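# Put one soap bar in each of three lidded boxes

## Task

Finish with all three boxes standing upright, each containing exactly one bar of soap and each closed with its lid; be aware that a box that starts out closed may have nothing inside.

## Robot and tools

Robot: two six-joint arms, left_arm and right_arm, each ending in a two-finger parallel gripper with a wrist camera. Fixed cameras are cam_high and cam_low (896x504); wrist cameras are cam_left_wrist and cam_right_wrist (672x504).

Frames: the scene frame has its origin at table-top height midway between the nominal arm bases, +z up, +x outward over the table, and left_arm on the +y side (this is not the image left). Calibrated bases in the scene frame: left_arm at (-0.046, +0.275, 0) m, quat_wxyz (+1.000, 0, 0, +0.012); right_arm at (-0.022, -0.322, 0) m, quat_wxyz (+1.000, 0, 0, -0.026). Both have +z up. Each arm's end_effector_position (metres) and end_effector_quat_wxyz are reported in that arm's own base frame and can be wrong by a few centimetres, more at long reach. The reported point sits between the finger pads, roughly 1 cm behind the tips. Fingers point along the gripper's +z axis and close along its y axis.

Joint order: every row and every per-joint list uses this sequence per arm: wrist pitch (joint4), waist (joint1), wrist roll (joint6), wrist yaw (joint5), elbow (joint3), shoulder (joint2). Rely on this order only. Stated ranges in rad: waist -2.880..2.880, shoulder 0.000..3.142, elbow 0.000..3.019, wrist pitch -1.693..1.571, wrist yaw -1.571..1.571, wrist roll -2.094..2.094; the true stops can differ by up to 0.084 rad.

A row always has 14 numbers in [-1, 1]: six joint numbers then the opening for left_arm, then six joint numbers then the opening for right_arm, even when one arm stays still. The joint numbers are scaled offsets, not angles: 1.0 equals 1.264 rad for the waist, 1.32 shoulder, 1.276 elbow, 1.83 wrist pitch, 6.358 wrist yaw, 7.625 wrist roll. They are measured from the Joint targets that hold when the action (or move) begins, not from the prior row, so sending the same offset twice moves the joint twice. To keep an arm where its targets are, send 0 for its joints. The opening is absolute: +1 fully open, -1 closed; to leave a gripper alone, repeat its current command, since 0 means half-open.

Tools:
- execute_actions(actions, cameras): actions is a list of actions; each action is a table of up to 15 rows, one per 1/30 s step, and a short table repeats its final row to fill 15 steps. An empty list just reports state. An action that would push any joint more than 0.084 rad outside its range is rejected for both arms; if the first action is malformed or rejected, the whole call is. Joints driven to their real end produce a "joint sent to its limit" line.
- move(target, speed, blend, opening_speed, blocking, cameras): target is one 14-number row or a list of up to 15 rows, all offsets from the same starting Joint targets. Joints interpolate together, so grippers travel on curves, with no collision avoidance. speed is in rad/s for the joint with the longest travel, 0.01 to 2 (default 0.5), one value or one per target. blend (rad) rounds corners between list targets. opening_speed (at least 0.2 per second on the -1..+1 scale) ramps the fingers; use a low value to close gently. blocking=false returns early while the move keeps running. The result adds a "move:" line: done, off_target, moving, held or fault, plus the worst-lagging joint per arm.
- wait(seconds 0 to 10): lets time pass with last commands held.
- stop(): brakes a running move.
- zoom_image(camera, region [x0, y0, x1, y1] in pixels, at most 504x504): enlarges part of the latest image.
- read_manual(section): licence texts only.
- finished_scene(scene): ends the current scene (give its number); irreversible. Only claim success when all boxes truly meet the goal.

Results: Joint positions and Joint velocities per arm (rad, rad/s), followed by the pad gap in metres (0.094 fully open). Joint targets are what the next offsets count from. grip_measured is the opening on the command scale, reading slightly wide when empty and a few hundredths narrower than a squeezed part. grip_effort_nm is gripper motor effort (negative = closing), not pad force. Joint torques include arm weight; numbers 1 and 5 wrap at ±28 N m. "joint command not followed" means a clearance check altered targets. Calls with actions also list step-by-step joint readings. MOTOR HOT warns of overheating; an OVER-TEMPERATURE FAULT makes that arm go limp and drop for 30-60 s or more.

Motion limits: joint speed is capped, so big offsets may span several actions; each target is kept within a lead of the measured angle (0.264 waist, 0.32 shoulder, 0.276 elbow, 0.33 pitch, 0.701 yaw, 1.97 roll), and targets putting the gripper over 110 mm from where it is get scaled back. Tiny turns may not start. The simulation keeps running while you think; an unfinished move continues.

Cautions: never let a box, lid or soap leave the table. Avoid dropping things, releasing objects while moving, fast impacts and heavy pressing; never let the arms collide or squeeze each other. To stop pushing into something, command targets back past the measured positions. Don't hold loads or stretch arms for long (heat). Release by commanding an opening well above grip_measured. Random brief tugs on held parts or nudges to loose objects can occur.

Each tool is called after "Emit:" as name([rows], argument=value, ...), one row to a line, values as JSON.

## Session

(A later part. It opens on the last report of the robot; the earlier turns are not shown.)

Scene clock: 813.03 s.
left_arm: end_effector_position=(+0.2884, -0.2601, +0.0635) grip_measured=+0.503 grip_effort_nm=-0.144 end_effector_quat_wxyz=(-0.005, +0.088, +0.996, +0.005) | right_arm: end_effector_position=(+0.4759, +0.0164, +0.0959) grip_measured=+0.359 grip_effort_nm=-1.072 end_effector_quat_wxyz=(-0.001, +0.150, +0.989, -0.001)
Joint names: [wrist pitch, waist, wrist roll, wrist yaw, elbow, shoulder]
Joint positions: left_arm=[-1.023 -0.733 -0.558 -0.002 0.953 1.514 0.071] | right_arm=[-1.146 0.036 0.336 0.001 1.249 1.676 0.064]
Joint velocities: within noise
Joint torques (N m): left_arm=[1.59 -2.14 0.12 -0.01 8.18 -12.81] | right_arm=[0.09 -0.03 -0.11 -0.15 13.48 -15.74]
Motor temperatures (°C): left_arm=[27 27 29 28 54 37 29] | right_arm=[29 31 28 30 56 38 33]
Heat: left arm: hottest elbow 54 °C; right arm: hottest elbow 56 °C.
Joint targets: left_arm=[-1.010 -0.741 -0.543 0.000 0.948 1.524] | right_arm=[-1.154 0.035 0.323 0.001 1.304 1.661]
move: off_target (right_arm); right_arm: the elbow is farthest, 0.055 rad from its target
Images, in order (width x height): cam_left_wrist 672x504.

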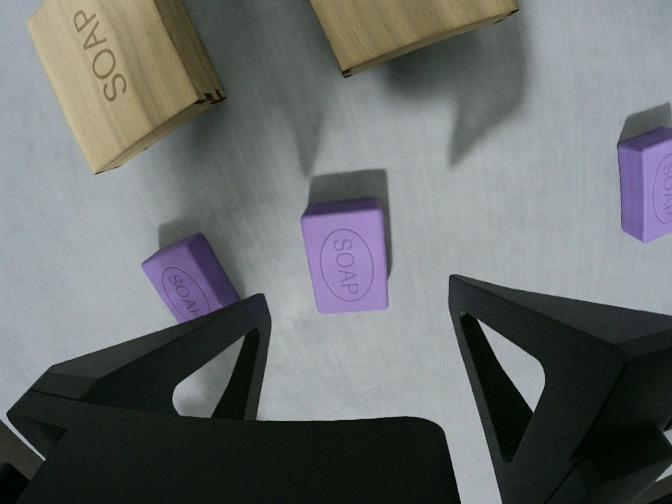

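Emit:
move(target=[0.0738,0,0,0,-0.0556,0.0477,0.5,0,0,0,0,0,0,0.2], cameras=["cam_left_wrist"], speed=0.25)

Emit:
move([
  [0,0,0,0,0,0,0.5,0,0,0,0,0,0,0.2],
  [0,0,0,0,0,0,-0.27,0,0,0,0,0,0,0.2],
], cameras=["cam_left_wrist"], opening_speed=0.4)

Scene clock: 846.30 s.
left_arm: end_effector_position=(+0.2863, -0.2582, +0.0231) grip_measured=+0.503 grip_effort_nm=-0.149 end_effector_quat_wxyz=(+0.001, +0.088, +0.996, +0.000) | right_arm: end_effector_position=(+0.4759, +0.0164, +0.0959) grip_measured=+0.359 grip_effort_nm=-1.082 end_effector_quat_wxyz=(-0.001, +0.150, +0.989, -0.001)
Joint names: [wrist pitch, waist, wrist roll, wrist yaw, elbow, shoulder]
Joint positions: left_arm=[-0.888 -0.733 -0.557 -0.002 0.886 1.567 0.071] | right_arm=[-1.146 0.036 0.336 0.001 1.249 1.676 0.064]
Joint velocities: within noise
Joint torques (N m): left_arm=[1.77 -2.14 0.11 -0.01 7.16 -12.1] | right_arm=[0.09 0.03 -0.11 -0.15 13.48 -15.68]
Motor temperatures (°C): left_arm=[27 27 29 28 53 36 29] | right_arm=[29 31 28 30 56 38 33]
Heat: left arm: hottest elbow 53 °C; right arm: hottest elbow 56 °C.
Joint targets: left_arm=[-0.875 -0.741 -0.543 0.000 0.877 1.587] | right_arm=[-1.154 0.035 0.323 0.001 1.304 1.661]
move: off_target (right_arm); right_arm: the elbow is farthest, 0.055 rad from its target
Images, in order (width x height): cam_left_wrist 672x504.

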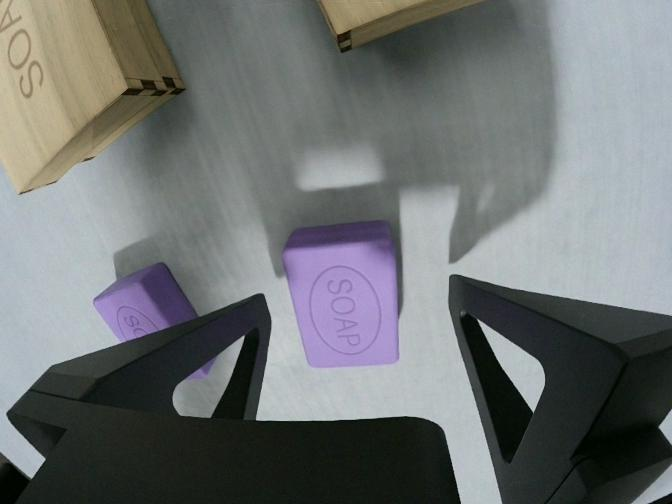

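Scene clock: 849.00 s.
left_arm: end_effector_position=(+0.2863, -0.2583, +0.0231) grip_measured=-0.208 grip_effort_nm=-0.989 end_effector_quat_wxyz=(+0.002, +0.088, +0.996, +0.000) | right_arm: end_effector_position=(+0.4759, +0.0164, +0.0959) grip_measured=+0.359 grip_effort_nm=-1.082 end_effector_quat_wxyz=(-0.001, +0.150, +0.989, -0.001)
Joint names: [wrist pitch, waist, wrist roll, wrist yaw, elbow, shoulder]
Joint positions: left_arm=[-0.887 -0.733 -0.557 -0.002 0.886 1.567 0.037] | right_arm=[-1.146 0.036 0.336 0.001 1.249 1.676 0.064]
Joint velocities: within noise
Joint torques (N m): left_arm=[1.59 -2.14 0.11 0 7.17 -12.1] | right_arm=[0.09 0.09 -0.11 -0.15 13.48 -15.79]
Motor temperatures (°C): left_arm=[27 27 29 28 53 36 29] | right_arm=[29 31 28 30 56 38 33]
Heat: left arm: hottest elbow 53 °C; right arm: hottest elbow 56 °C.
Joint targets: left_arm=[-0.875 -0.741 -0.543 0.000 0.877 1.587] | right_arm=[-1.154 0.035 0.323 0.001 1.304 1.661]
move: off_target (right_arm); right_arm: the elbow is farthest, 0.055 rad from its target
Images, in order (width x height): cam_left_wrist 672x504.

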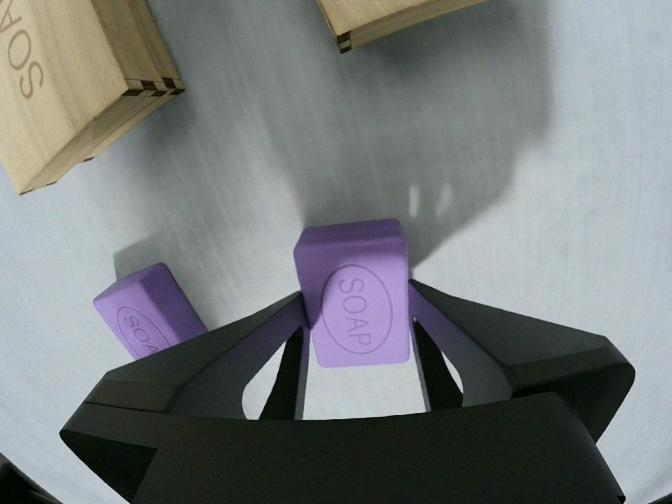

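Emit:
move([
  [-0.0115,0,0,0,0.045,-0.025,-0.27,0,0,0,0,0,0,0.2],
  [-0.1907,0,0,0,0.2053,-0.1273,-0.27,0,0,0,0,0,0,0.2],
  [-0.2781,0,-0.037,0,0.7304,0.2886,-0.27,0,0,0,0,0,0,0.2],
], cameras=["cam_left_wrist","cam_high"], speed=[0.1,0.3,0.4])

Scene clock: 877.20 s.
left_arm: end_effector_position=(+0.4457, -0.4019, +0.1411) grip_measured=-0.211 grip_effort_nm=-1.038 end_effector_quat_wxyz=(+0.004, -0.038, +0.999, -0.003) | right_arm: end_effector_position=(+0.4759, +0.0164, +0.0959) grip_measured=+0.359 grip_effort_nm=-1.087 end_effector_quat_wxyz=(-0.001, +0.150, +0.989, -0.001)
Joint names: [wrist pitch, waist, wrist roll, wrist yaw, elbow, shoulder]
Joint positions: left_arm=[-1.372 -0.733 -0.81 -0.002 1.754 1.943 0.037] | right_arm=[-1.146 0.036 0.336 0.001 1.249 1.676 0.064]
Joint velocities: within noise
Joint torques (N m): left_arm=[0.64 -2.2 -0.25 -0.02 15.08 -20.95] | right_arm=[0.09 0.03 -0.11 -0.15 13.48 -15.74]
Motor temperatures (°C): left_arm=[27 27 29 28 51 36 30] | right_arm=[29 31 28 30 57 38 33]
Heat: left arm: hottest elbow 51 °C; right arm: hottest elbow 57 °C.
Joint targets: left_arm=[-1.384 -0.741 -0.825 0.000 1.810 1.969] | right_arm=[-1.154 0.035 0.323 0.001 1.304 1.661]
move: off_target (left_arm, right_arm); left_arm: the elbow is farthest, 0.055 rad from its target; right_arm: the elbow is farthest, 0.055 rad from its target
Images, in order (width x height): cam_high 896x504, cam_left_wrist 672x504.

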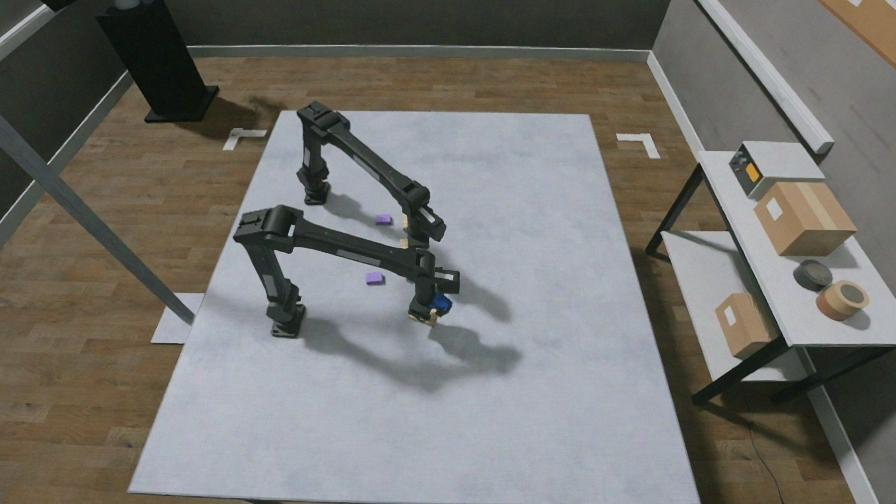

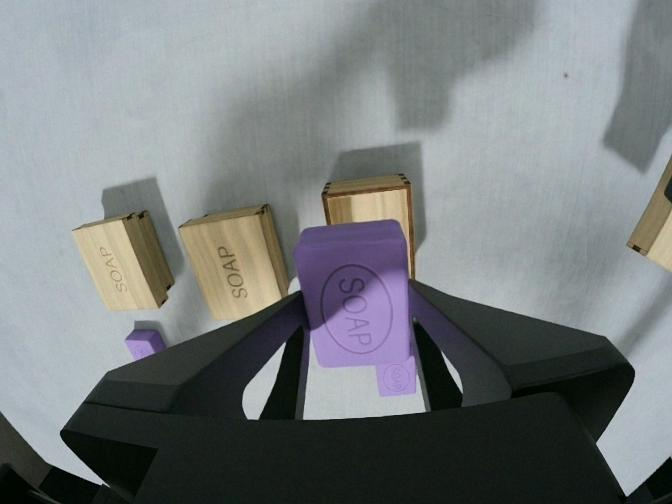

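Emit:
move(target=[0.0956,-0.0356,-0.0059,0,-0.1434,0.0258,-0.27,0,0,0,0,0,0,0.2], cameras=["cam_left_wrist"], speed=0.3)

Emit:
zoom_image(camera="cam_left_wrist", region=[200, 100, 500, 380])

Scene clock: 907.77 s.
left_arm: end_effector_position=(+0.4225, -0.4169, +0.0715) grip_measured=-0.211 grip_effort_nm=-1.033 end_effector_quat_wxyz=(-0.001, -0.038, +0.999, +0.002) | right_arm: end_effector_position=(+0.4759, +0.0164, +0.0959) grip_measured=+0.359 grip_effort_nm=-1.077 end_effector_quat_wxyz=(-0.001, +0.150, +0.989, -0.001)
Joint names: [wrist pitch, waist, wrist roll, wrist yaw, elbow, shoulder]
Joint positions: left_arm=[-1.221 -0.778 -0.855 -0.002 1.631 1.985 0.037] | right_arm=[-1.146 0.036 0.336 0.001 1.249 1.676 0.064]
Joint velocities: within noise
Joint torques (N m): left_arm=[1.59 -2.14 -0.28 -0.02 9.09 -22.07] | right_arm=[0.09 0.03 -0.11 -0.15 13.48 -15.79]
Motor temperatures (°C): left_arm=[27 27 29 28 52 37 31] | right_arm=[29 31 28 30 57 38 33]
Heat: left arm: hottest elbow 52 °C; right arm: hottest elbow 57 °C.
Joint targets: left_arm=[-1.209 -0.785 -0.870 0.000 1.626 2.003] | right_arm=[-1.154 0.035 0.323 0.001 1.304 1.661]
move: off_target (right_arm); right_arm: the elbow is farthest, 0.055 rad from its target
Images, in order (width x height): cam_left_wrist 672x504.

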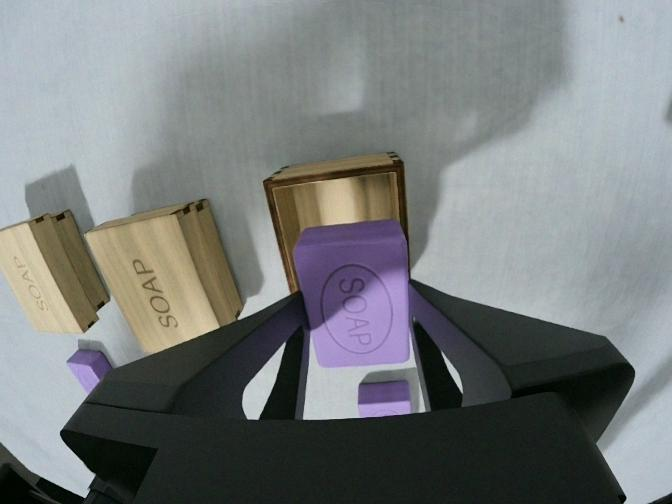

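Scaled by 1.680 from the camera's 672x504 image, which has a finer 960x720 frame.

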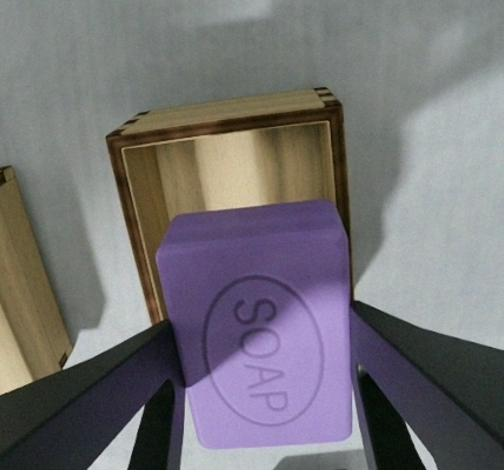

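Emit:
move(target=[0.0552,0,0,0,-0.0408,0.0288,-0.27,0,0,0,0,0,0,0.2], cameras=["cam_left_wrist"], speed=0.12)

Scene clock: 940.03 s.
left_arm: end_effector_position=(+0.4298, -0.4270, +0.0581) grip_measured=-0.211 grip_effort_nm=-1.033 end_effector_quat_wxyz=(+0.018, -0.038, +0.999, -0.022) | right_arm: end_effector_position=(+0.4759, +0.0164, +0.0959) grip_measured=+0.359 grip_effort_nm=-1.072 end_effector_quat_wxyz=(-0.001, +0.150, +0.989, -0.001)
Joint names: [wrist pitch, waist, wrist roll, wrist yaw, elbow, shoulder]
Joint positions: left_arm=[-1.124 -0.78 -0.856 0.004 1.602 1.991 0.037] | right_arm=[-1.146 0.036 0.336 0.001 1.249 1.676 0.064]
Joint velocities: within noise
Joint torques (N m): left_arm=[1.95 -2.02 -0.22 -0.22 6.98 -18.84] | right_arm=[0.08 0.03 -0.11 -0.15 13.48 -15.79]
Motor temperatures (°C): left_arm=[27 27 29 28 51 37 31] | right_arm=[29 31 28 30 57 38 33]
Heat: left arm: hottest elbow 51 °C; right arm: hottest elbow 57 °C.
Joint targets: left_arm=[-1.108 -0.785 -0.870 0.000 1.574 2.041] | right_arm=[-1.154 0.035 0.323 0.001 1.304 1.661]
move: off_target (left_arm, right_arm); left_arm: the shoulder is farthest, 0.050 rad from its target; right_arm: the elbow is farthest, 0.055 rad from its target
Images, in order (width x height): cam_left_wrist 672x504.

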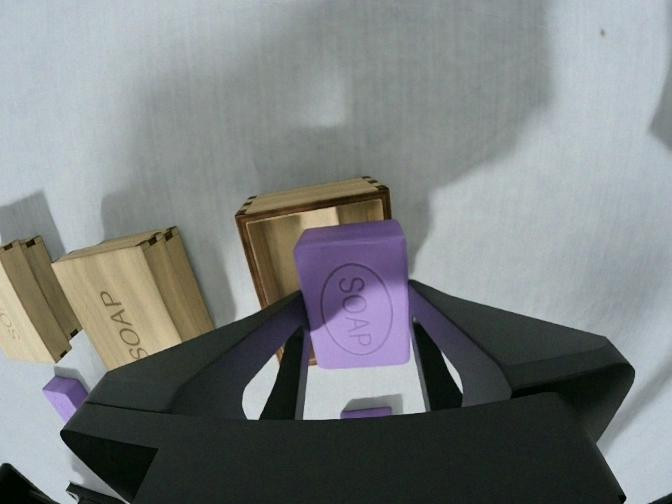

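Emit:
move(target=[-0.077,0,0,0,0.098,-0.0652,-0.27,0,0,0,0,0,0,0.2], cameras=["cam_left_wrist"], speed=0.12)

Emit:
zoom_image(camera="cam_left_wrist", region=[200, 100, 500, 380])

Scene clock: 964.83 s.
left_arm: end_effector_position=(+0.4233, -0.4199, +0.0825) grip_measured=-0.211 grip_effort_nm=-1.038 end_effector_quat_wxyz=(+0.001, -0.038, +0.999, -0.002) | right_arm: end_effector_position=(+0.4759, +0.0164, +0.0959) grip_measured=+0.359 grip_effort_nm=-1.077 end_effector_quat_wxyz=(-0.001, +0.150, +0.989, -0.001)
Joint names: [wrist pitch, waist, wrist roll, wrist yaw, elbow, shoulder]
Joint positions: left_arm=[-1.237 -0.78 -0.857 0.001 1.647 1.976 0.037] | right_arm=[-1.146 0.036 0.336 0.001 1.249 1.676 0.064]
Joint velocities: within noise
Joint torques (N m): left_arm=[0.69 -1.96 -0.21 -0.14 14.43 -25.11] | right_arm=[0.09 0.03 -0.11 -0.15 13.48 -15.79]
Motor temperatures (°C): left_arm=[27 27 29 28 49 38 32] | right_arm=[29 31 28 30 58 38 33]
Heat: left arm: hottest elbow 49 °C; right arm: hottest elbow 58 °C.
Joint targets: left_arm=[-1.249 -0.785 -0.870 0.000 1.700 1.955] | right_arm=[-1.154 0.035 0.323 0.001 1.304 1.661]
move: off_target (left_arm, right_arm); left_arm: the elbow is farthest, 0.052 rad from its target; right_arm: the elbow is farthest, 0.055 rad from its target
Images, in order (width x height): cam_left_wrist 672x504.

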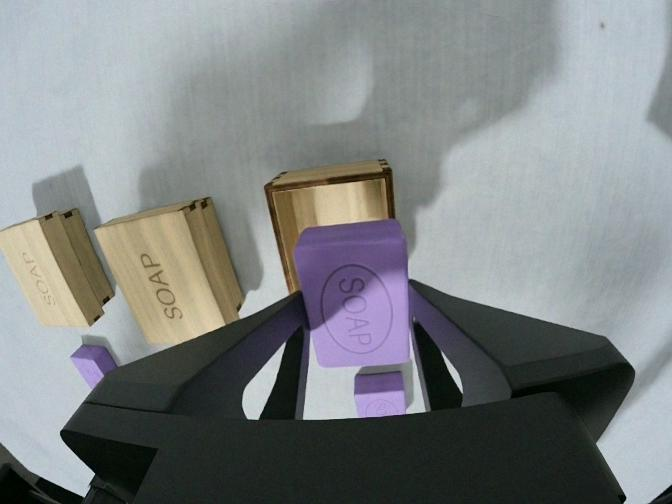

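Scaled by 1.680 from the camera's 672x504 image, which has a finer 960x720 frame.

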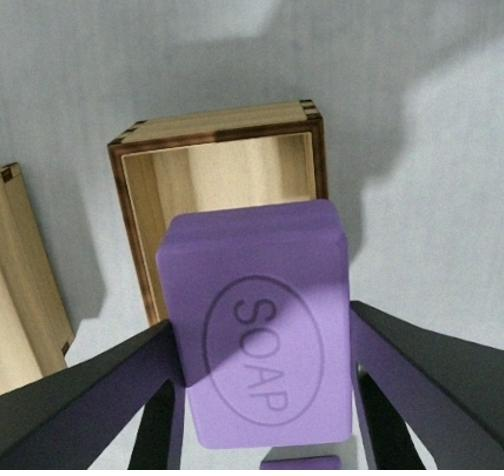

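Emit:
move([
  [0,0.0142,0,0,0,0,-0.27,0,0,0,0,0,0,0.2],
  [0.0385,0.0142,0,0,-0.07,0.041,-0.27,0,0,0,0,0,0,0.2],
], cameras=["cam_left_wrist"], speed=0.1)

Emit:
zoom_image(camera="cam_left_wrist", region=[200, 100, 500, 380])

Scene clock: 983.33 s.
left_arm: end_effector_position=(+0.4241, -0.4198, +0.0706) grip_measured=-0.211 grip_effort_nm=-1.038 end_effector_quat_wxyz=(+0.006, -0.039, +0.999, -0.007) | right_arm: end_effector_position=(+0.4759, +0.0164, +0.0959) grip_measured=+0.359 grip_effort_nm=-1.087 end_effector_quat_wxyz=(-0.001, +0.150, +0.989, -0.001)
Joint names: [wrist pitch, waist, wrist roll, wrist yaw, elbow, shoulder]
Joint positions: left_arm=[-1.191 -0.779 -0.857 0.001 1.619 1.979 0.037] | right_arm=[-1.146 0.036 0.336 0.001 1.249 1.676 0.064]
Joint velocities: within noise
Joint torques (N m): left_arm=[1.55 -0.73 -0.21 -0.14 8.7 -20.66] | right_arm=[0.09 0.03 -0.11 -0.15 13.48 -15.74]
Motor temperatures (°C): left_arm=[27 27 29 28 50 38 32] | right_arm=[29 31 28 30 58 38 33]
Heat: left arm: hottest elbow 50 °C; right arm: hottest elbow 58 °C.
Joint targets: left_arm=[-1.178 -0.768 -0.870 0.000 1.610 2.009] | right_arm=[-1.154 0.035 0.323 0.001 1.304 1.661]
move: off_target (right_arm); right_arm: the elbow is farthest, 0.055 rad from its target
Images, in order (width x height): cam_left_wrist 672x504.

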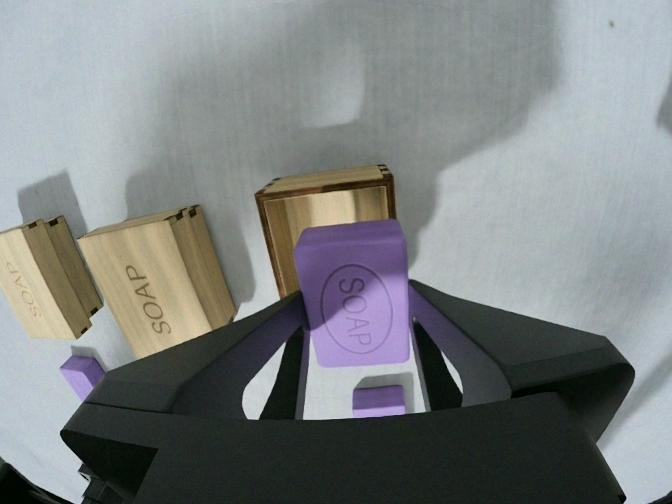

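Scaled by 1.680 from the camera's 672x504 image, which has a finer 960x720 frame.

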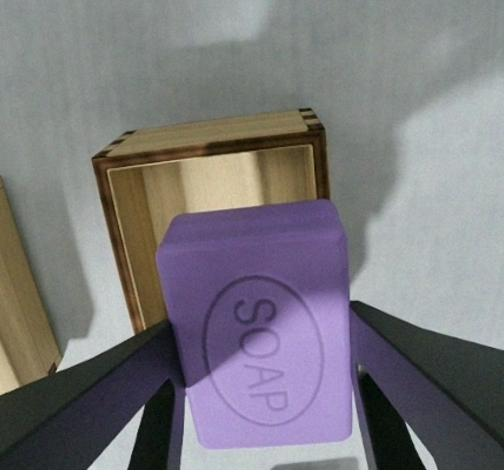

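Emit:
move([
  [0,0.0055,0,0,0,0,-0.27,0,0,0,0,0,0,0.2],
  [0.0385,0.0055,0,0,-0.0287,0.0242,-0.27,0,0,0,0,0,0,0.2],
], cameras=["cam_left_wrist"], speed=0.1)

Emit:
zoom_image(camera="cam_left_wrist", region=[200, 100, 500, 380])

Scene clock: 1000.27 s.
left_arm: end_effector_position=(+0.4330, -0.4220, +0.0584) grip_measured=-0.211 grip_effort_nm=-1.038 end_effector_quat_wxyz=(+0.018, -0.043, +0.999, -0.021) | right_arm: end_effector_position=(+0.4759, +0.0164, +0.0959) grip_measured=+0.359 grip_effort_nm=-1.082 end_effector_quat_wxyz=(-0.001, +0.150, +0.989, -0.001)
Joint names: [wrist pitch, waist, wrist roll, wrist yaw, elbow, shoulder]
Joint positions: left_arm=[-1.127 -0.771 -0.857 0.003 1.6 1.99 0.037] | right_arm=[-1.146 0.036 0.336 0.001 1.249 1.676 0.064]
Joint velocities: within noise
Joint torques (N m): left_arm=[2.02 -0.79 -0.21 -0.22 7.04 -18.73] | right_arm=[0.09 0.03 -0.11 -0.15 13.48 -15.74]
Motor temperatures (°C): left_arm=[27 27 29 28 49 40 32] | right_arm=[29 31 28 30 58 38 33]
Heat: left arm: hottest elbow 49 °C; right arm: hottest elbow 58 °C.
Joint targets: left_arm=[-1.108 -0.761 -0.870 0.000 1.573 2.040] | right_arm=[-1.154 0.035 0.323 0.001 1.304 1.661]
move: off_target (left_arm, right_arm); left_arm: the shoulder is farthest, 0.051 rad from its target; right_arm: the elbow is farthest, 0.055 rad from its target
Images, in order (width x height): cam_left_wrist 672x504.

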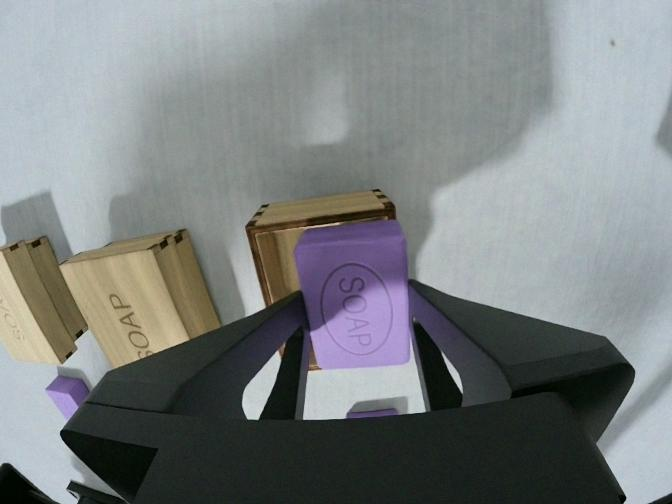

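Scaled by 1.680 from the camera's 672x504 image, which has a finer 960x720 frame.

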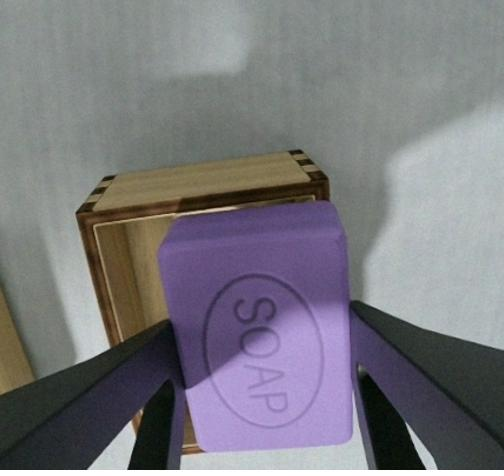

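Emit:
move([
  [-0.077,0,0,0,0.0995,-0.0644,-0.27,0,0,0,0,0,0,0.2],
  [-0.077,0.0103,0.0089,0,0.0995,-0.0644,-0.27,0,0,0,0,0,0,0.2],
  [-0.0385,0.0103,0.0089,0,0.028,-0.025,-0.27,0,0,0,0,0,0,0.2],
], cameras=["cam_left_wrist"], speed=0.12)

Emit:
zoom_image(camera="cam_left_wrist", region=[200, 100, 500, 380])

Scene clock: 1067.27 s.
left_arm: end_effector_position=(+0.4325, -0.4105, +0.0705) grip_measured=-0.211 grip_effort_nm=-1.033 end_effector_quat_wxyz=(+0.006, -0.029, +1.000, -0.008) | right_arm: end_effector_position=(+0.4759, +0.0164, +0.0959) grip_measured=+0.359 grip_effort_nm=-1.077 end_effector_quat_wxyz=(-0.001, +0.150, +0.989, -0.001)
Joint names: [wrist pitch, waist, wrist roll, wrist yaw, elbow, shoulder]
Joint positions: left_arm=[-1.191 -0.758 -0.816 0.002 1.617 1.978 0.037] | right_arm=[-1.146 0.036 0.336 0.001 1.249 1.676 0.064]
Joint velocities: within noise
Joint torques (N m): left_arm=[1.73 -0.79 0.11 -0.2 8.73 -20.66] | right_arm=[0.09 0.09 -0.11 -0.15 13.48 -15.74]
Motor temperatures (°C): left_arm=[27 27 29 28 47 38 33] | right_arm=[29 31 28 30 58 38 33]
Heat: left arm: hottest elbow 47 °C; right arm: hottest elbow 58 °C.
Joint targets: left_arm=[-1.178 -0.748 -0.802 0.000 1.609 2.007] | right_arm=[-1.154 0.035 0.323 0.001 1.304 1.661]
move: off_target (right_arm); right_arm: the elbow is farthest, 0.055 rad from its target
Images, in order (width x height): cam_left_wrist 672x504.

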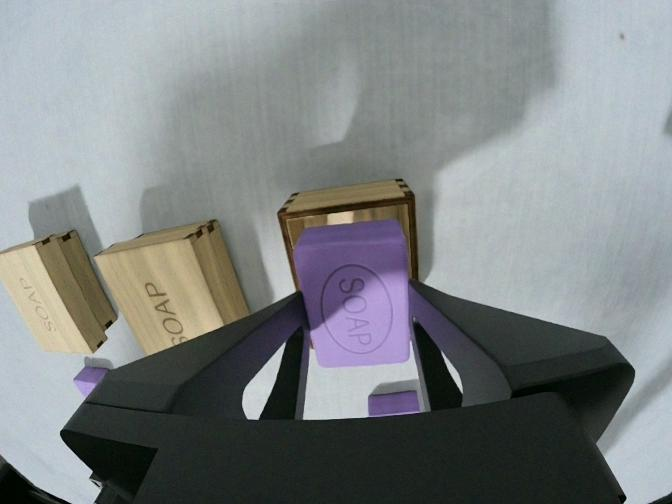

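Scaled by 1.680 from the camera's 672x504 image, which has a finer 960x720 frame.

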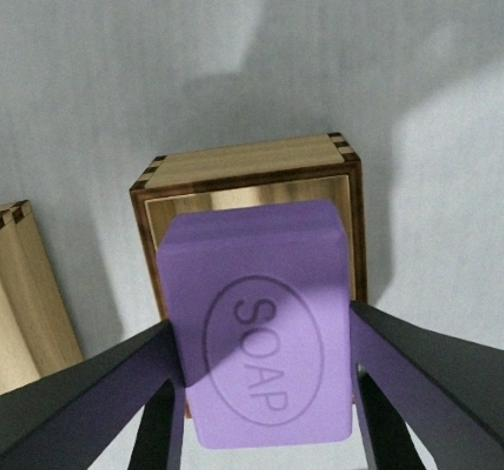

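Emit:
move([
  [0,0,0,0,-0.0321,-0.0485,-0.27,0,0,0,0,0,0,0.2],
  [0.0459,0,0,0,-0.0627,0.0068,-0.27,0,0,0,0,0,0,0.2],
], cameras=["cam_left_wrist"], speed=0.1)

Emit:
zoom_image(camera="cam_left_wrist", region=[200, 100, 500, 380])

Scene clock: 1086.10 s.
left_arm: end_effector_position=(+0.4253, -0.4036, +0.0456) grip_measured=-0.211 grip_effort_nm=-1.038 end_effector_quat_wxyz=(+0.008, -0.029, +1.000, -0.009) | right_arm: end_effector_position=(+0.4759, +0.0164, +0.0959) grip_measured=+0.359 grip_effort_nm=-1.082 end_effector_quat_wxyz=(-0.001, +0.150, +0.989, -0.001)
Joint names: [wrist pitch, waist, wrist roll, wrist yaw, elbow, shoulder]
Joint positions: left_arm=[-1.113 -0.758 -0.816 0.002 1.543 1.976 0.037] | right_arm=[-1.146 0.036 0.336 0.001 1.249 1.676 0.064]
Joint velocities: within noise
Joint torques (N m): left_arm=[1.91 -0.79 0.1 -0.16 8.01 -19.9] | right_arm=[0.09 0.03 -0.11 -0.15 13.48 -15.79]
Motor temperatures (°C): left_arm=[27 27 29 28 47 40 33] | right_arm=[29 31 28 30 59 38 33]
Heat: left arm: hottest elbow 47 °C; right arm: hottest elbow 59 °C.
Joint targets: left_arm=[-1.094 -0.748 -0.802 0.000 1.529 2.017] | right_arm=[-1.154 0.035 0.323 0.001 1.304 1.661]
move: off_target (left_arm, right_arm); left_arm: the shoulder is farthest, 0.040 rad from its target; right_arm: the elbow is farthest, 0.055 rad from its target
Images, in order (width x height): cam_left_wrist 672x504.

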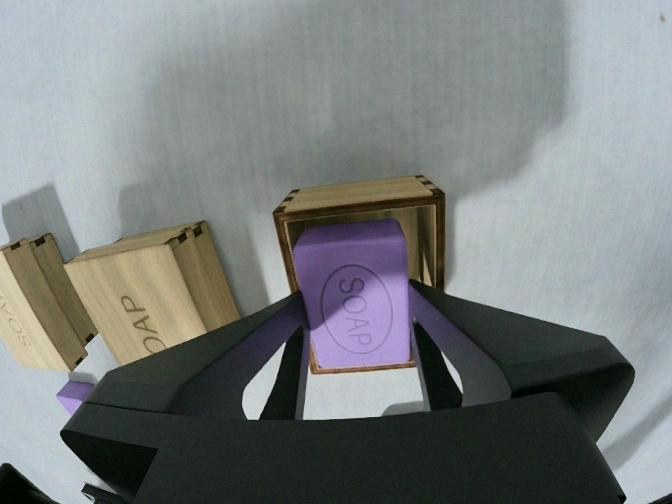

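Scaled by 1.680 from the camera's 672x504 image, which has a finer 960x720 frame.

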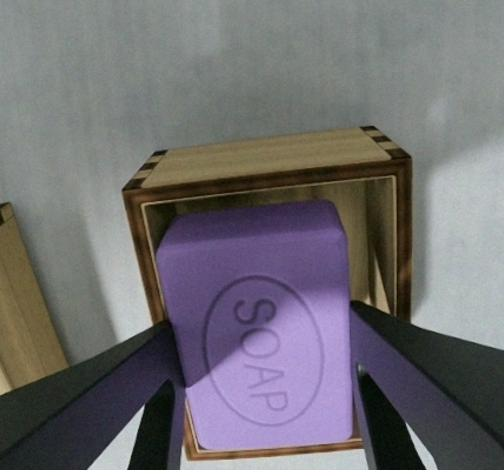

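Emit:
move([
  [0,0,0,0,0,-0.052,-0.27,0,0,0,0,0,0,0.2],
  [0,-0.019,0,0,0,-0.052,-0.27,0,0,0,0,0,0,0.2],
  [0,-0.019,0,0,0,0,-0.27,0,0,0,0,0,0,0.2],
], cameras=["cam_left_wrist"], speed=0.1)

Emit:
zoom_image(camera="cam_left_wrist", region=[200, 100, 500, 380])

Scene clock: 1101.17 s.
left_arm: end_effector_position=(+0.4234, -0.4042, +0.0374) grip_measured=-0.211 grip_effort_nm=-1.043 end_effector_quat_wxyz=(+0.005, -0.028, +1.000, -0.006) | right_arm: end_effector_position=(+0.4759, +0.0164, +0.0959) grip_measured=+0.359 grip_effort_nm=-1.072 end_effector_quat_wxyz=(-0.001, +0.150, +0.989, -0.001)
Joint names: [wrist pitch, waist, wrist roll, wrist yaw, elbow, shoulder]
Joint positions: left_arm=[-1.106 -0.761 -0.816 0.002 1.539 1.988 0.037] | right_arm=[-1.146 0.036 0.336 0.001 1.249 1.676 0.064]
Joint velocities: within noise
Joint torques (N m): left_arm=[1.59 -2.43 0.1 -0.16 8.25 -20.54] | right_arm=[0.09 0.03 -0.11 -0.15 13.48 -15.74]
Motor temperatures (°C): left_arm=[27 27 29 28 47 39 33] | right_arm=[29 31 28 30 59 38 33]
Heat: left arm: hottest elbow 47 °C; right arm: hottest elbow 59 °C.
Joint targets: left_arm=[-1.094 -0.772 -0.802 0.000 1.529 2.017] | right_arm=[-1.154 0.035 0.323 0.001 1.304 1.661]
move: off_target (right_arm); right_arm: the elbow is farthest, 0.055 rad from its target
Images, in order (width x height): cam_left_wrist 672x504.

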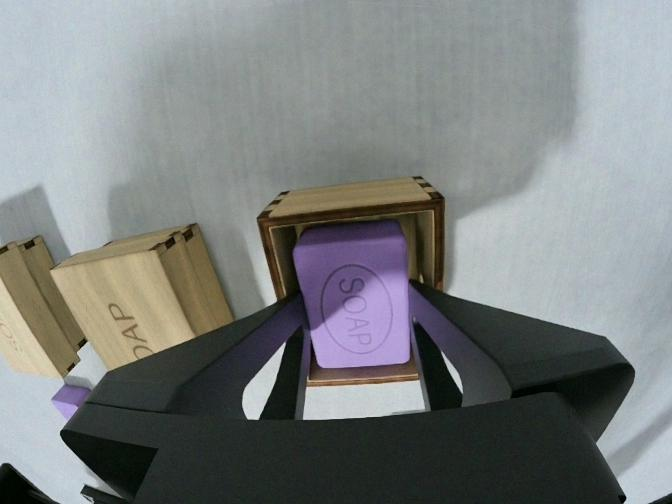

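Scaled by 1.680 from the camera's 672x504 image, which has a finer 960x720 frame.

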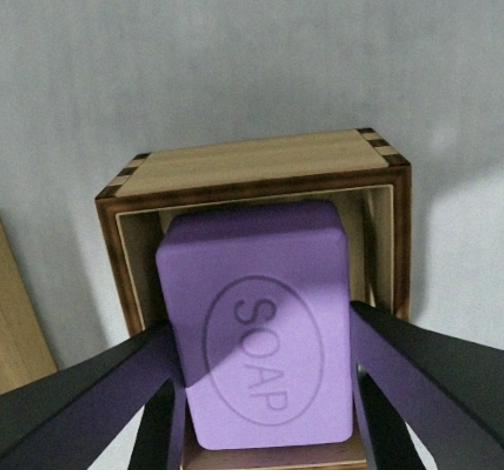

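Emit:
move([
  [0,0,0,0,0,0.012,-0.27,0,0,0,0,0,0,0.2],
  [0,0,0,0,0,0.012,-0.16,0,0,0,0,0,0,0.2],
], cameras=["cam_left_wrist"], speed=0.1, opening_speed=0.2)

Emit:
zoom_image(camera="cam_left_wrist", region=[200, 100, 500, 380])

Scene clock: 1113.27 s.
left_arm: end_effector_position=(+0.4224, -0.4033, +0.0295) grip_measured=-0.168 grip_effort_nm=0.369 end_effector_quat_wxyz=(+0.000, -0.028, +1.000, -0.001) | right_arm: end_effector_position=(+0.4759, +0.0164, +0.0959) grip_measured=+0.359 grip_effort_nm=-1.087 end_effector_quat_wxyz=(-0.001, +0.150, +0.989, -0.001)
Joint names: [wrist pitch, waist, wrist roll, wrist yaw, elbow, shoulder]
Joint positions: left_arm=[-1.106 -0.761 -0.816 0.002 1.539 2.002 0.039] | right_arm=[-1.146 0.036 0.336 0.001 1.249 1.676 0.064]
Joint velocities: within noise
Joint torques (N m): left_arm=[1.57 -2.37 0.11 -0.16 8.14 -20.37] | right_arm=[0.1 0.03 -0.11 -0.15 13.49 -15.74]
Motor temperatures (°C): left_arm=[27 27 29 28 46 40 33] | right_arm=[29 31 28 30 59 38 33]
Heat: left arm: hottest elbow 46 °C; right arm: hottest elbow 59 °C.
Joint targets: left_arm=[-1.094 -0.772 -0.802 0.000 1.529 2.032] | right_arm=[-1.154 0.035 0.323 0.001 1.304 1.661]
move: off_target (right_arm); right_arm: the elbow is farthest, 0.055 rad from its target
Images, in order (width x height): cam_left_wrist 672x504.

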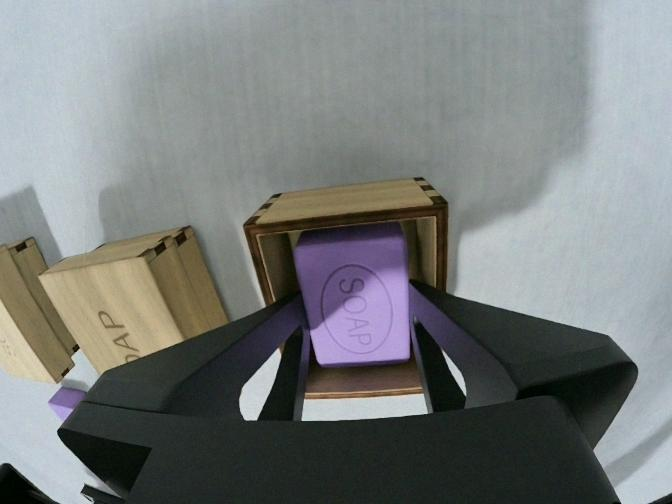

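Scaled by 1.680 from the camera's 672x504 image, which has a finer 960x720 frame.

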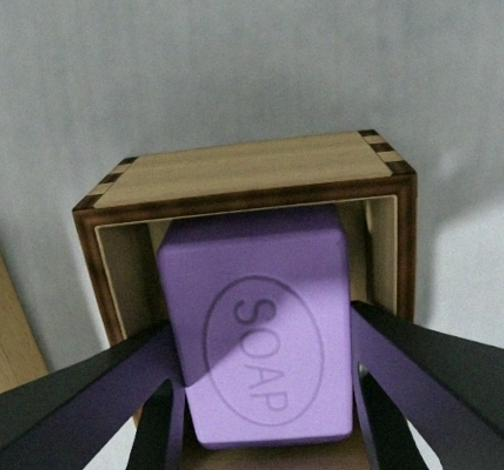

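Emit:
move([
  [-0.0115,0,0,0,0.047,-0.0333,-0.16,0,0,0,0,0,0,0.2],
  [-0.0388,0,0,0,0.065,-0.053,-0.16,0,0,0,0,0,0,0.2],
  [-0.1344,0,0,0,0.152,-0.1045,-0.16,0,0,0,0,0,0,0.2],
], cameras=["cam_left_wrist"], speed=[0.06,0.06,0.3])

Scene clock: 1129.43 s.
left_arm: end_effector_position=(+0.4226, -0.4034, +0.1300) grip_measured=-0.168 grip_effort_nm=0.393 end_effector_quat_wxyz=(+0.002, -0.028, +1.000, -0.003) | right_arm: end_effector_position=(+0.4759, +0.0164, +0.0959) grip_measured=+0.359 grip_effort_nm=-1.082 end_effector_quat_wxyz=(-0.001, +0.150, +0.989, -0.001)
Joint names: [wrist pitch, waist, wrist roll, wrist yaw, elbow, shoulder]
Joint positions: left_arm=[-1.329 -0.761 -0.816 0.002 1.672 1.909 0.039] | right_arm=[-1.146 0.036 0.336 0.001 1.249 1.676 0.064]
Joint velocities: within noise
Joint torques (N m): left_arm=[0.58 -2.37 0.1 -0.17 14.46 -23.88] | right_arm=[0.09 0.03 -0.11 -0.15 13.48 -15.79]
Motor temperatures (°C): left_arm=[27 27 29 28 46 40 32] | right_arm=[29 31 28 30 59 38 33]
Heat: left arm: hottest elbow 46 °C; right arm: hottest elbow 59 °C.
Joint targets: left_arm=[-1.340 -0.772 -0.802 0.000 1.723 1.894] | right_arm=[-1.154 0.035 0.323 0.001 1.304 1.661]
move: off_target (left_arm, right_arm); left_arm: the elbow is farthest, 0.051 rad from its target; right_arm: the elbow is farthest, 0.055 rad from its target
Images, in order (width x height): cam_left_wrist 672x504.

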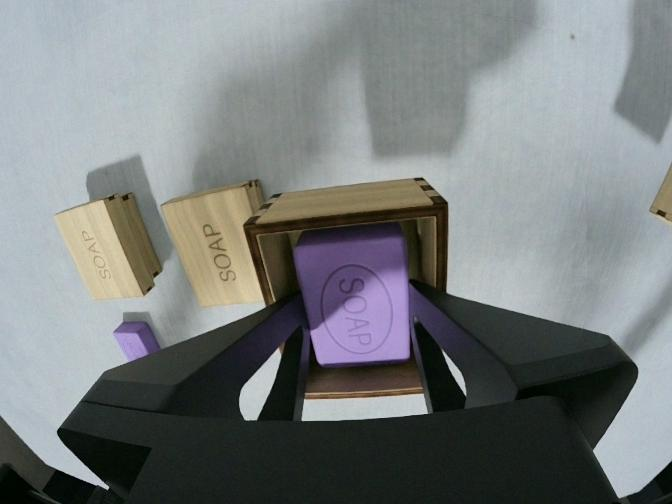

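Emit:
move([
  [0.04,0,0,0,-0.09,0.055,-0.16,0,0,0,0,0,0,0.2],
  [0.1344,0,0,0,-0.152,0.1045,-0.16,0,0,0,0,0,0,0.2],
  [0.1344,0,0,0,-0.152,0.1045,-0.19,0,0,0,0,0,0,0.2],
], cameras=["cam_left_wrist"], speed=[0.3,0.08,0.08], opening_speed=0.2)

Scene clock: 1143.10 s.
left_arm: end_effector_position=(+0.4219, -0.4030, +0.0294) grip_measured=-0.183 grip_effort_nm=-0.393 end_effector_quat_wxyz=(-0.001, -0.027, +1.000, +0.000) | right_arm: end_effector_position=(+0.4759, +0.0164, +0.0959) grip_measured=+0.359 grip_effort_nm=-1.077 end_effector_quat_wxyz=(-0.001, +0.150, +0.989, -0.001)
Joint names: [wrist pitch, waist, wrist roll, wrist yaw, elbow, shoulder]
Joint positions: left_arm=[-1.108 -0.761 -0.816 0.002 1.539 2.002 0.038] | right_arm=[-1.146 0.036 0.336 0.001 1.249 1.676 0.064]
Joint velocities: within noise
Joint torques (N m): left_arm=[1.62 -2.37 0.1 -0.16 8.18 -20.31] | right_arm=[0.09 0.03 -0.11 -0.15 13.48 -15.74]
Motor temperatures (°C): left_arm=[27 27 29 28 50 41 32] | right_arm=[29 31 28 30 59 38 33]
Heat: left arm: hottest elbow 50 °C; right arm: hottest elbow 59 °C.
Joint targets: left_arm=[-1.094 -0.772 -0.802 0.000 1.529 2.033] | right_arm=[-1.154 0.035 0.323 0.001 1.304 1.661]
move: off_target (right_arm); right_arm: the elbow is farthest, 0.055 rad from its target
Images, in order (width x height): cam_left_wrist 672x504.

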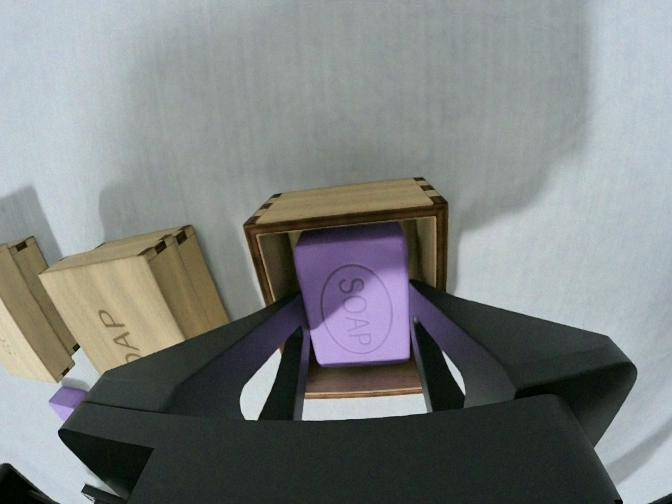

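Emit:
move([
  [-0.0115,0,0,0,0.047,-0.0333,-0.19,0,0,0,0,0,0,0.2],
  [-0.0247,0,0,0,0.056,-0.043,-0.19,0,0,0,0,0,0,0.2],
], cameras=["cam_left_wrist"], speed=0.05)

Emit:
zoom_image(camera="cam_left_wrist", region=[200, 100, 500, 420])

Scene clock: 1158.93 s.
left_arm: end_effector_position=(+0.4207, -0.4019, +0.0321) grip_measured=-0.183 grip_effort_nm=-0.403 end_effector_quat_wxyz=(-0.005, -0.027, +1.000, +0.004) | right_arm: end_effector_position=(+0.4759, +0.0164, +0.0959) grip_measured=+0.359 grip_effort_nm=-1.082 end_effector_quat_wxyz=(-0.001, +0.150, +0.989, -0.001)
Joint names: [wrist pitch, waist, wrist roll, wrist yaw, elbow, shoulder]
Joint positions: left_arm=[-1.128 -0.761 -0.816 0.002 1.547 2.002 0.038] | right_arm=[-1.146 0.036 0.336 0.001 1.249 1.676 0.064]
Joint velocities: within noise
Joint torques (N m): left_arm=[0.73 -2.43 0.1 -0.17 14.01 -25.52] | right_arm=[0.09 0.03 -0.11 -0.15 13.48 -15.79]
Motor temperatures (°C): left_arm=[27 27 29 28 48 42 31] | right_arm=[29 31 28 30 59 38 33]
Heat: left arm: hottest elbow 48 °C; right arm: hottest elbow 59 °C.
Joint targets: left_arm=[-1.140 -0.772 -0.802 0.000 1.601 1.976] | right_arm=[-1.154 0.035 0.323 0.001 1.304 1.661]
move: off_target (left_arm, right_arm); left_arm: the elbow is farthest, 0.054 rad from its target; right_arm: the elbow is farthest, 0.055 rad from its target
Images, in order (width x height): cam_left_wrist 672x504.

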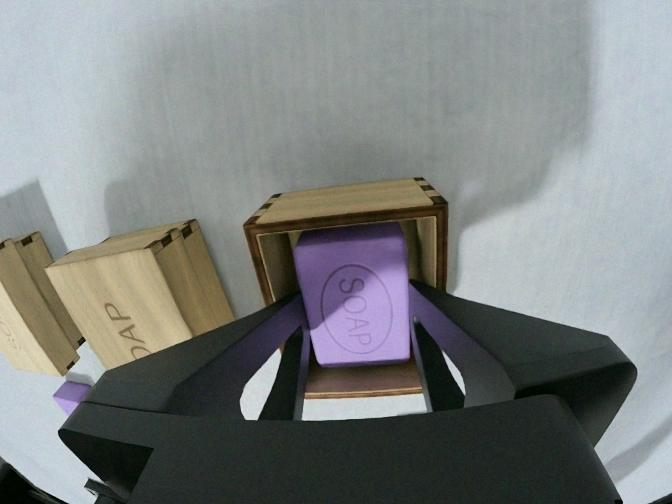

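Scaled by 1.575 from the camera's 672x504 image, which has a finer 960x720 frame.

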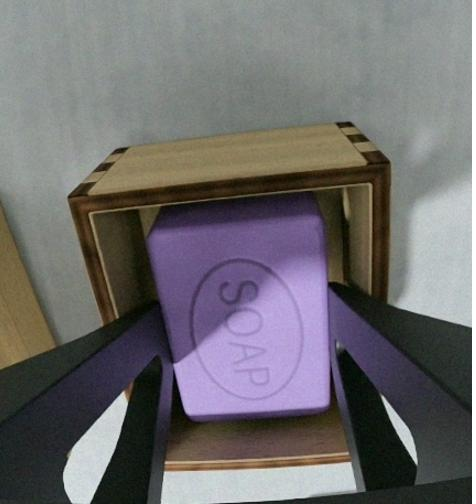

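Emit:
move([
  [0,0,0,0,0,0,-0.19,0,0,0,0,0,0,0.2],
  [0,0,0,0,0,0,-0.27,0,0,0,0,0,0,0.2],
  [-0.0075,0,0,0,0.005,-0.006,-0.27,0,0,0,0,0,0,0.2],
], cameras=["cam_left_wrist"], speed=0.05, opening_speed=0.2)

Emit:
zoom_image(camera="cam_left_wrist", region=[200, 100, 500, 420])

Scene clock: 1176.77 s.
left_arm: end_effector_position=(+0.4214, -0.4026, +0.0408) grip_measured=-0.211 grip_effort_nm=-1.043 end_effector_quat_wxyz=(-0.003, -0.027, +1.000, +0.002) | right_arm: end_effector_position=(+0.4759, +0.0164, +0.0959) grip_measured=+0.359 grip_effort_nm=-1.077 end_effector_quat_wxyz=(-0.001, +0.150, +0.989, -0.001)
Joint names: [wrist pitch, waist, wrist roll, wrist yaw, elbow, shoulder]
Joint positions: left_arm=[-1.142 -0.761 -0.816 0.002 1.555 1.992 0.037] | right_arm=[-1.146 0.036 0.336 0.001 1.249 1.676 0.064]
Joint velocities: within noise
Joint torques (N m): left_arm=[0.59 -2.37 0.1 -0.17 13.91 -25.23] | right_arm=[0.09 0.03 -0.11 -0.15 13.46 -15.74]
Motor temperatures (°C): left_arm=[27 27 29 28 51 43 31] | right_arm=[29 31 28 30 59 38 33]
Heat: left arm: hottest elbow 51 °C; right arm: hottest elbow 59 °C.
Joint targets: left_arm=[-1.153 -0.772 -0.802 0.000 1.607 1.968] | right_arm=[-1.154 0.035 0.323 0.001 1.304 1.661]
move: off_target (left_arm, right_arm); target 2's new numbers were sent with left_arm's elbow 0.054 rad from that target; left_arm: the elbow is farthest, 0.052 rad from its target; right_arm: the elbow is farthest, 0.055 rad from its target
Images, in order (width x height): cam_left_wrist 672x504.

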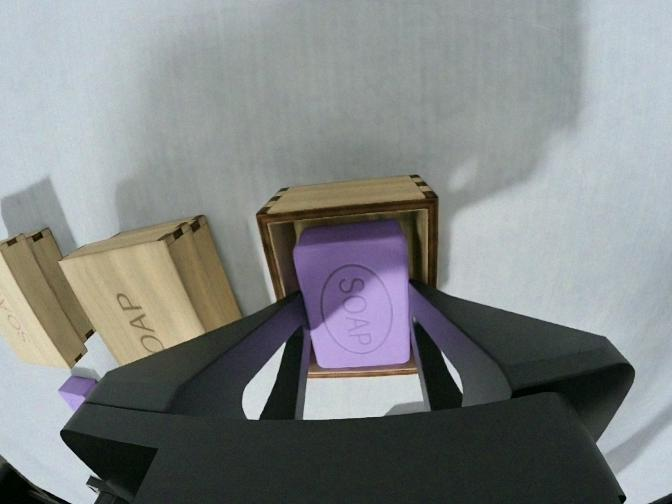

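Scaled by 1.575 from the camera's 672x504 image, which has a finer 960x720 frame.

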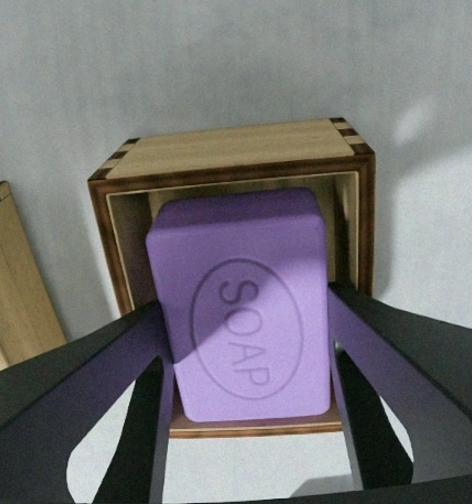

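Emit:
move([
  [0,0,0,0,0,0.041,-0.27,0,0,0,0,0,0,0.2],
  [0,0,0,0,0,0.041,-0.16,0,0,0,0,0,0,0.2],
], cameras=["cam_left_wrist"], speed=0.05, opening_speed=0.2)

Emit:
zoom_image(camera="cam_left_wrist", region=[200, 100, 500, 420])

Scene clock: 1187.03 s.
left_arm: end_effector_position=(+0.4214, -0.4026, +0.0408) grip_measured=-0.162 grip_effort_nm=0.061 end_effector_quat_wxyz=(-0.003, -0.027, +1.000, +0.002) | right_arm: end_effector_position=(+0.4759, +0.0164, +0.0959) grip_measured=+0.359 grip_effort_nm=-1.077 end_effector_quat_wxyz=(-0.001, +0.150, +0.989, -0.001)
Joint names: [wrist pitch, waist, wrist roll, wrist yaw, elbow, shoulder]
Joint positions: left_arm=[-1.142 -0.761 -0.816 0.002 1.555 1.992 0.039] | right_arm=[-1.146 0.036 0.336 0.001 1.249 1.676 0.064]
Joint velocities: within noise
Joint torques (N m): left_arm=[0.62 -2.32 0.1 -0.16 13.91 -20.25] | right_arm=[0.1 0.03 -0.11 -0.15 13.48 -15.74]
Motor temperatures (°C): left_arm=[27 27 29 28 53 44 32] | right_arm=[29 31 28 30 59 38 33]
Heat: left arm: hottest elbow 53 °C; right arm: hottest elbow 59 °C.
Joint targets: left_arm=[-1.153 -0.772 -0.802 0.000 1.607 2.022] | right_arm=[-1.154 0.035 0.323 0.001 1.304 1.661]
move: off_target (left_arm, right_arm); target 2's new numbers were sent with left_arm's elbow 0.052 rad from that target; left_arm: the elbow is farthest, 0.052 rad from its target; right_arm: the elbow is farthest, 0.055 rad from its target
Images, in order (width x height): cam_left_wrist 672x504.

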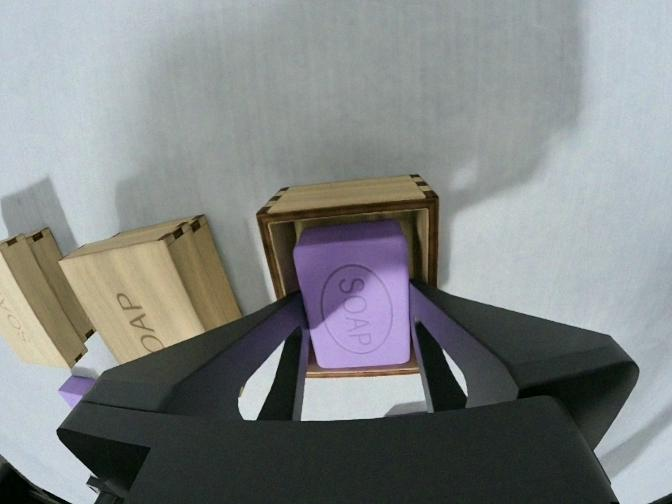

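Scaled by 1.575 from the camera's 672x504 image, which has a finer 960x720 frame.

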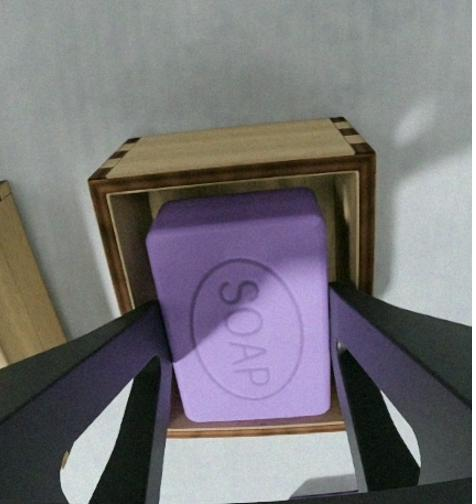

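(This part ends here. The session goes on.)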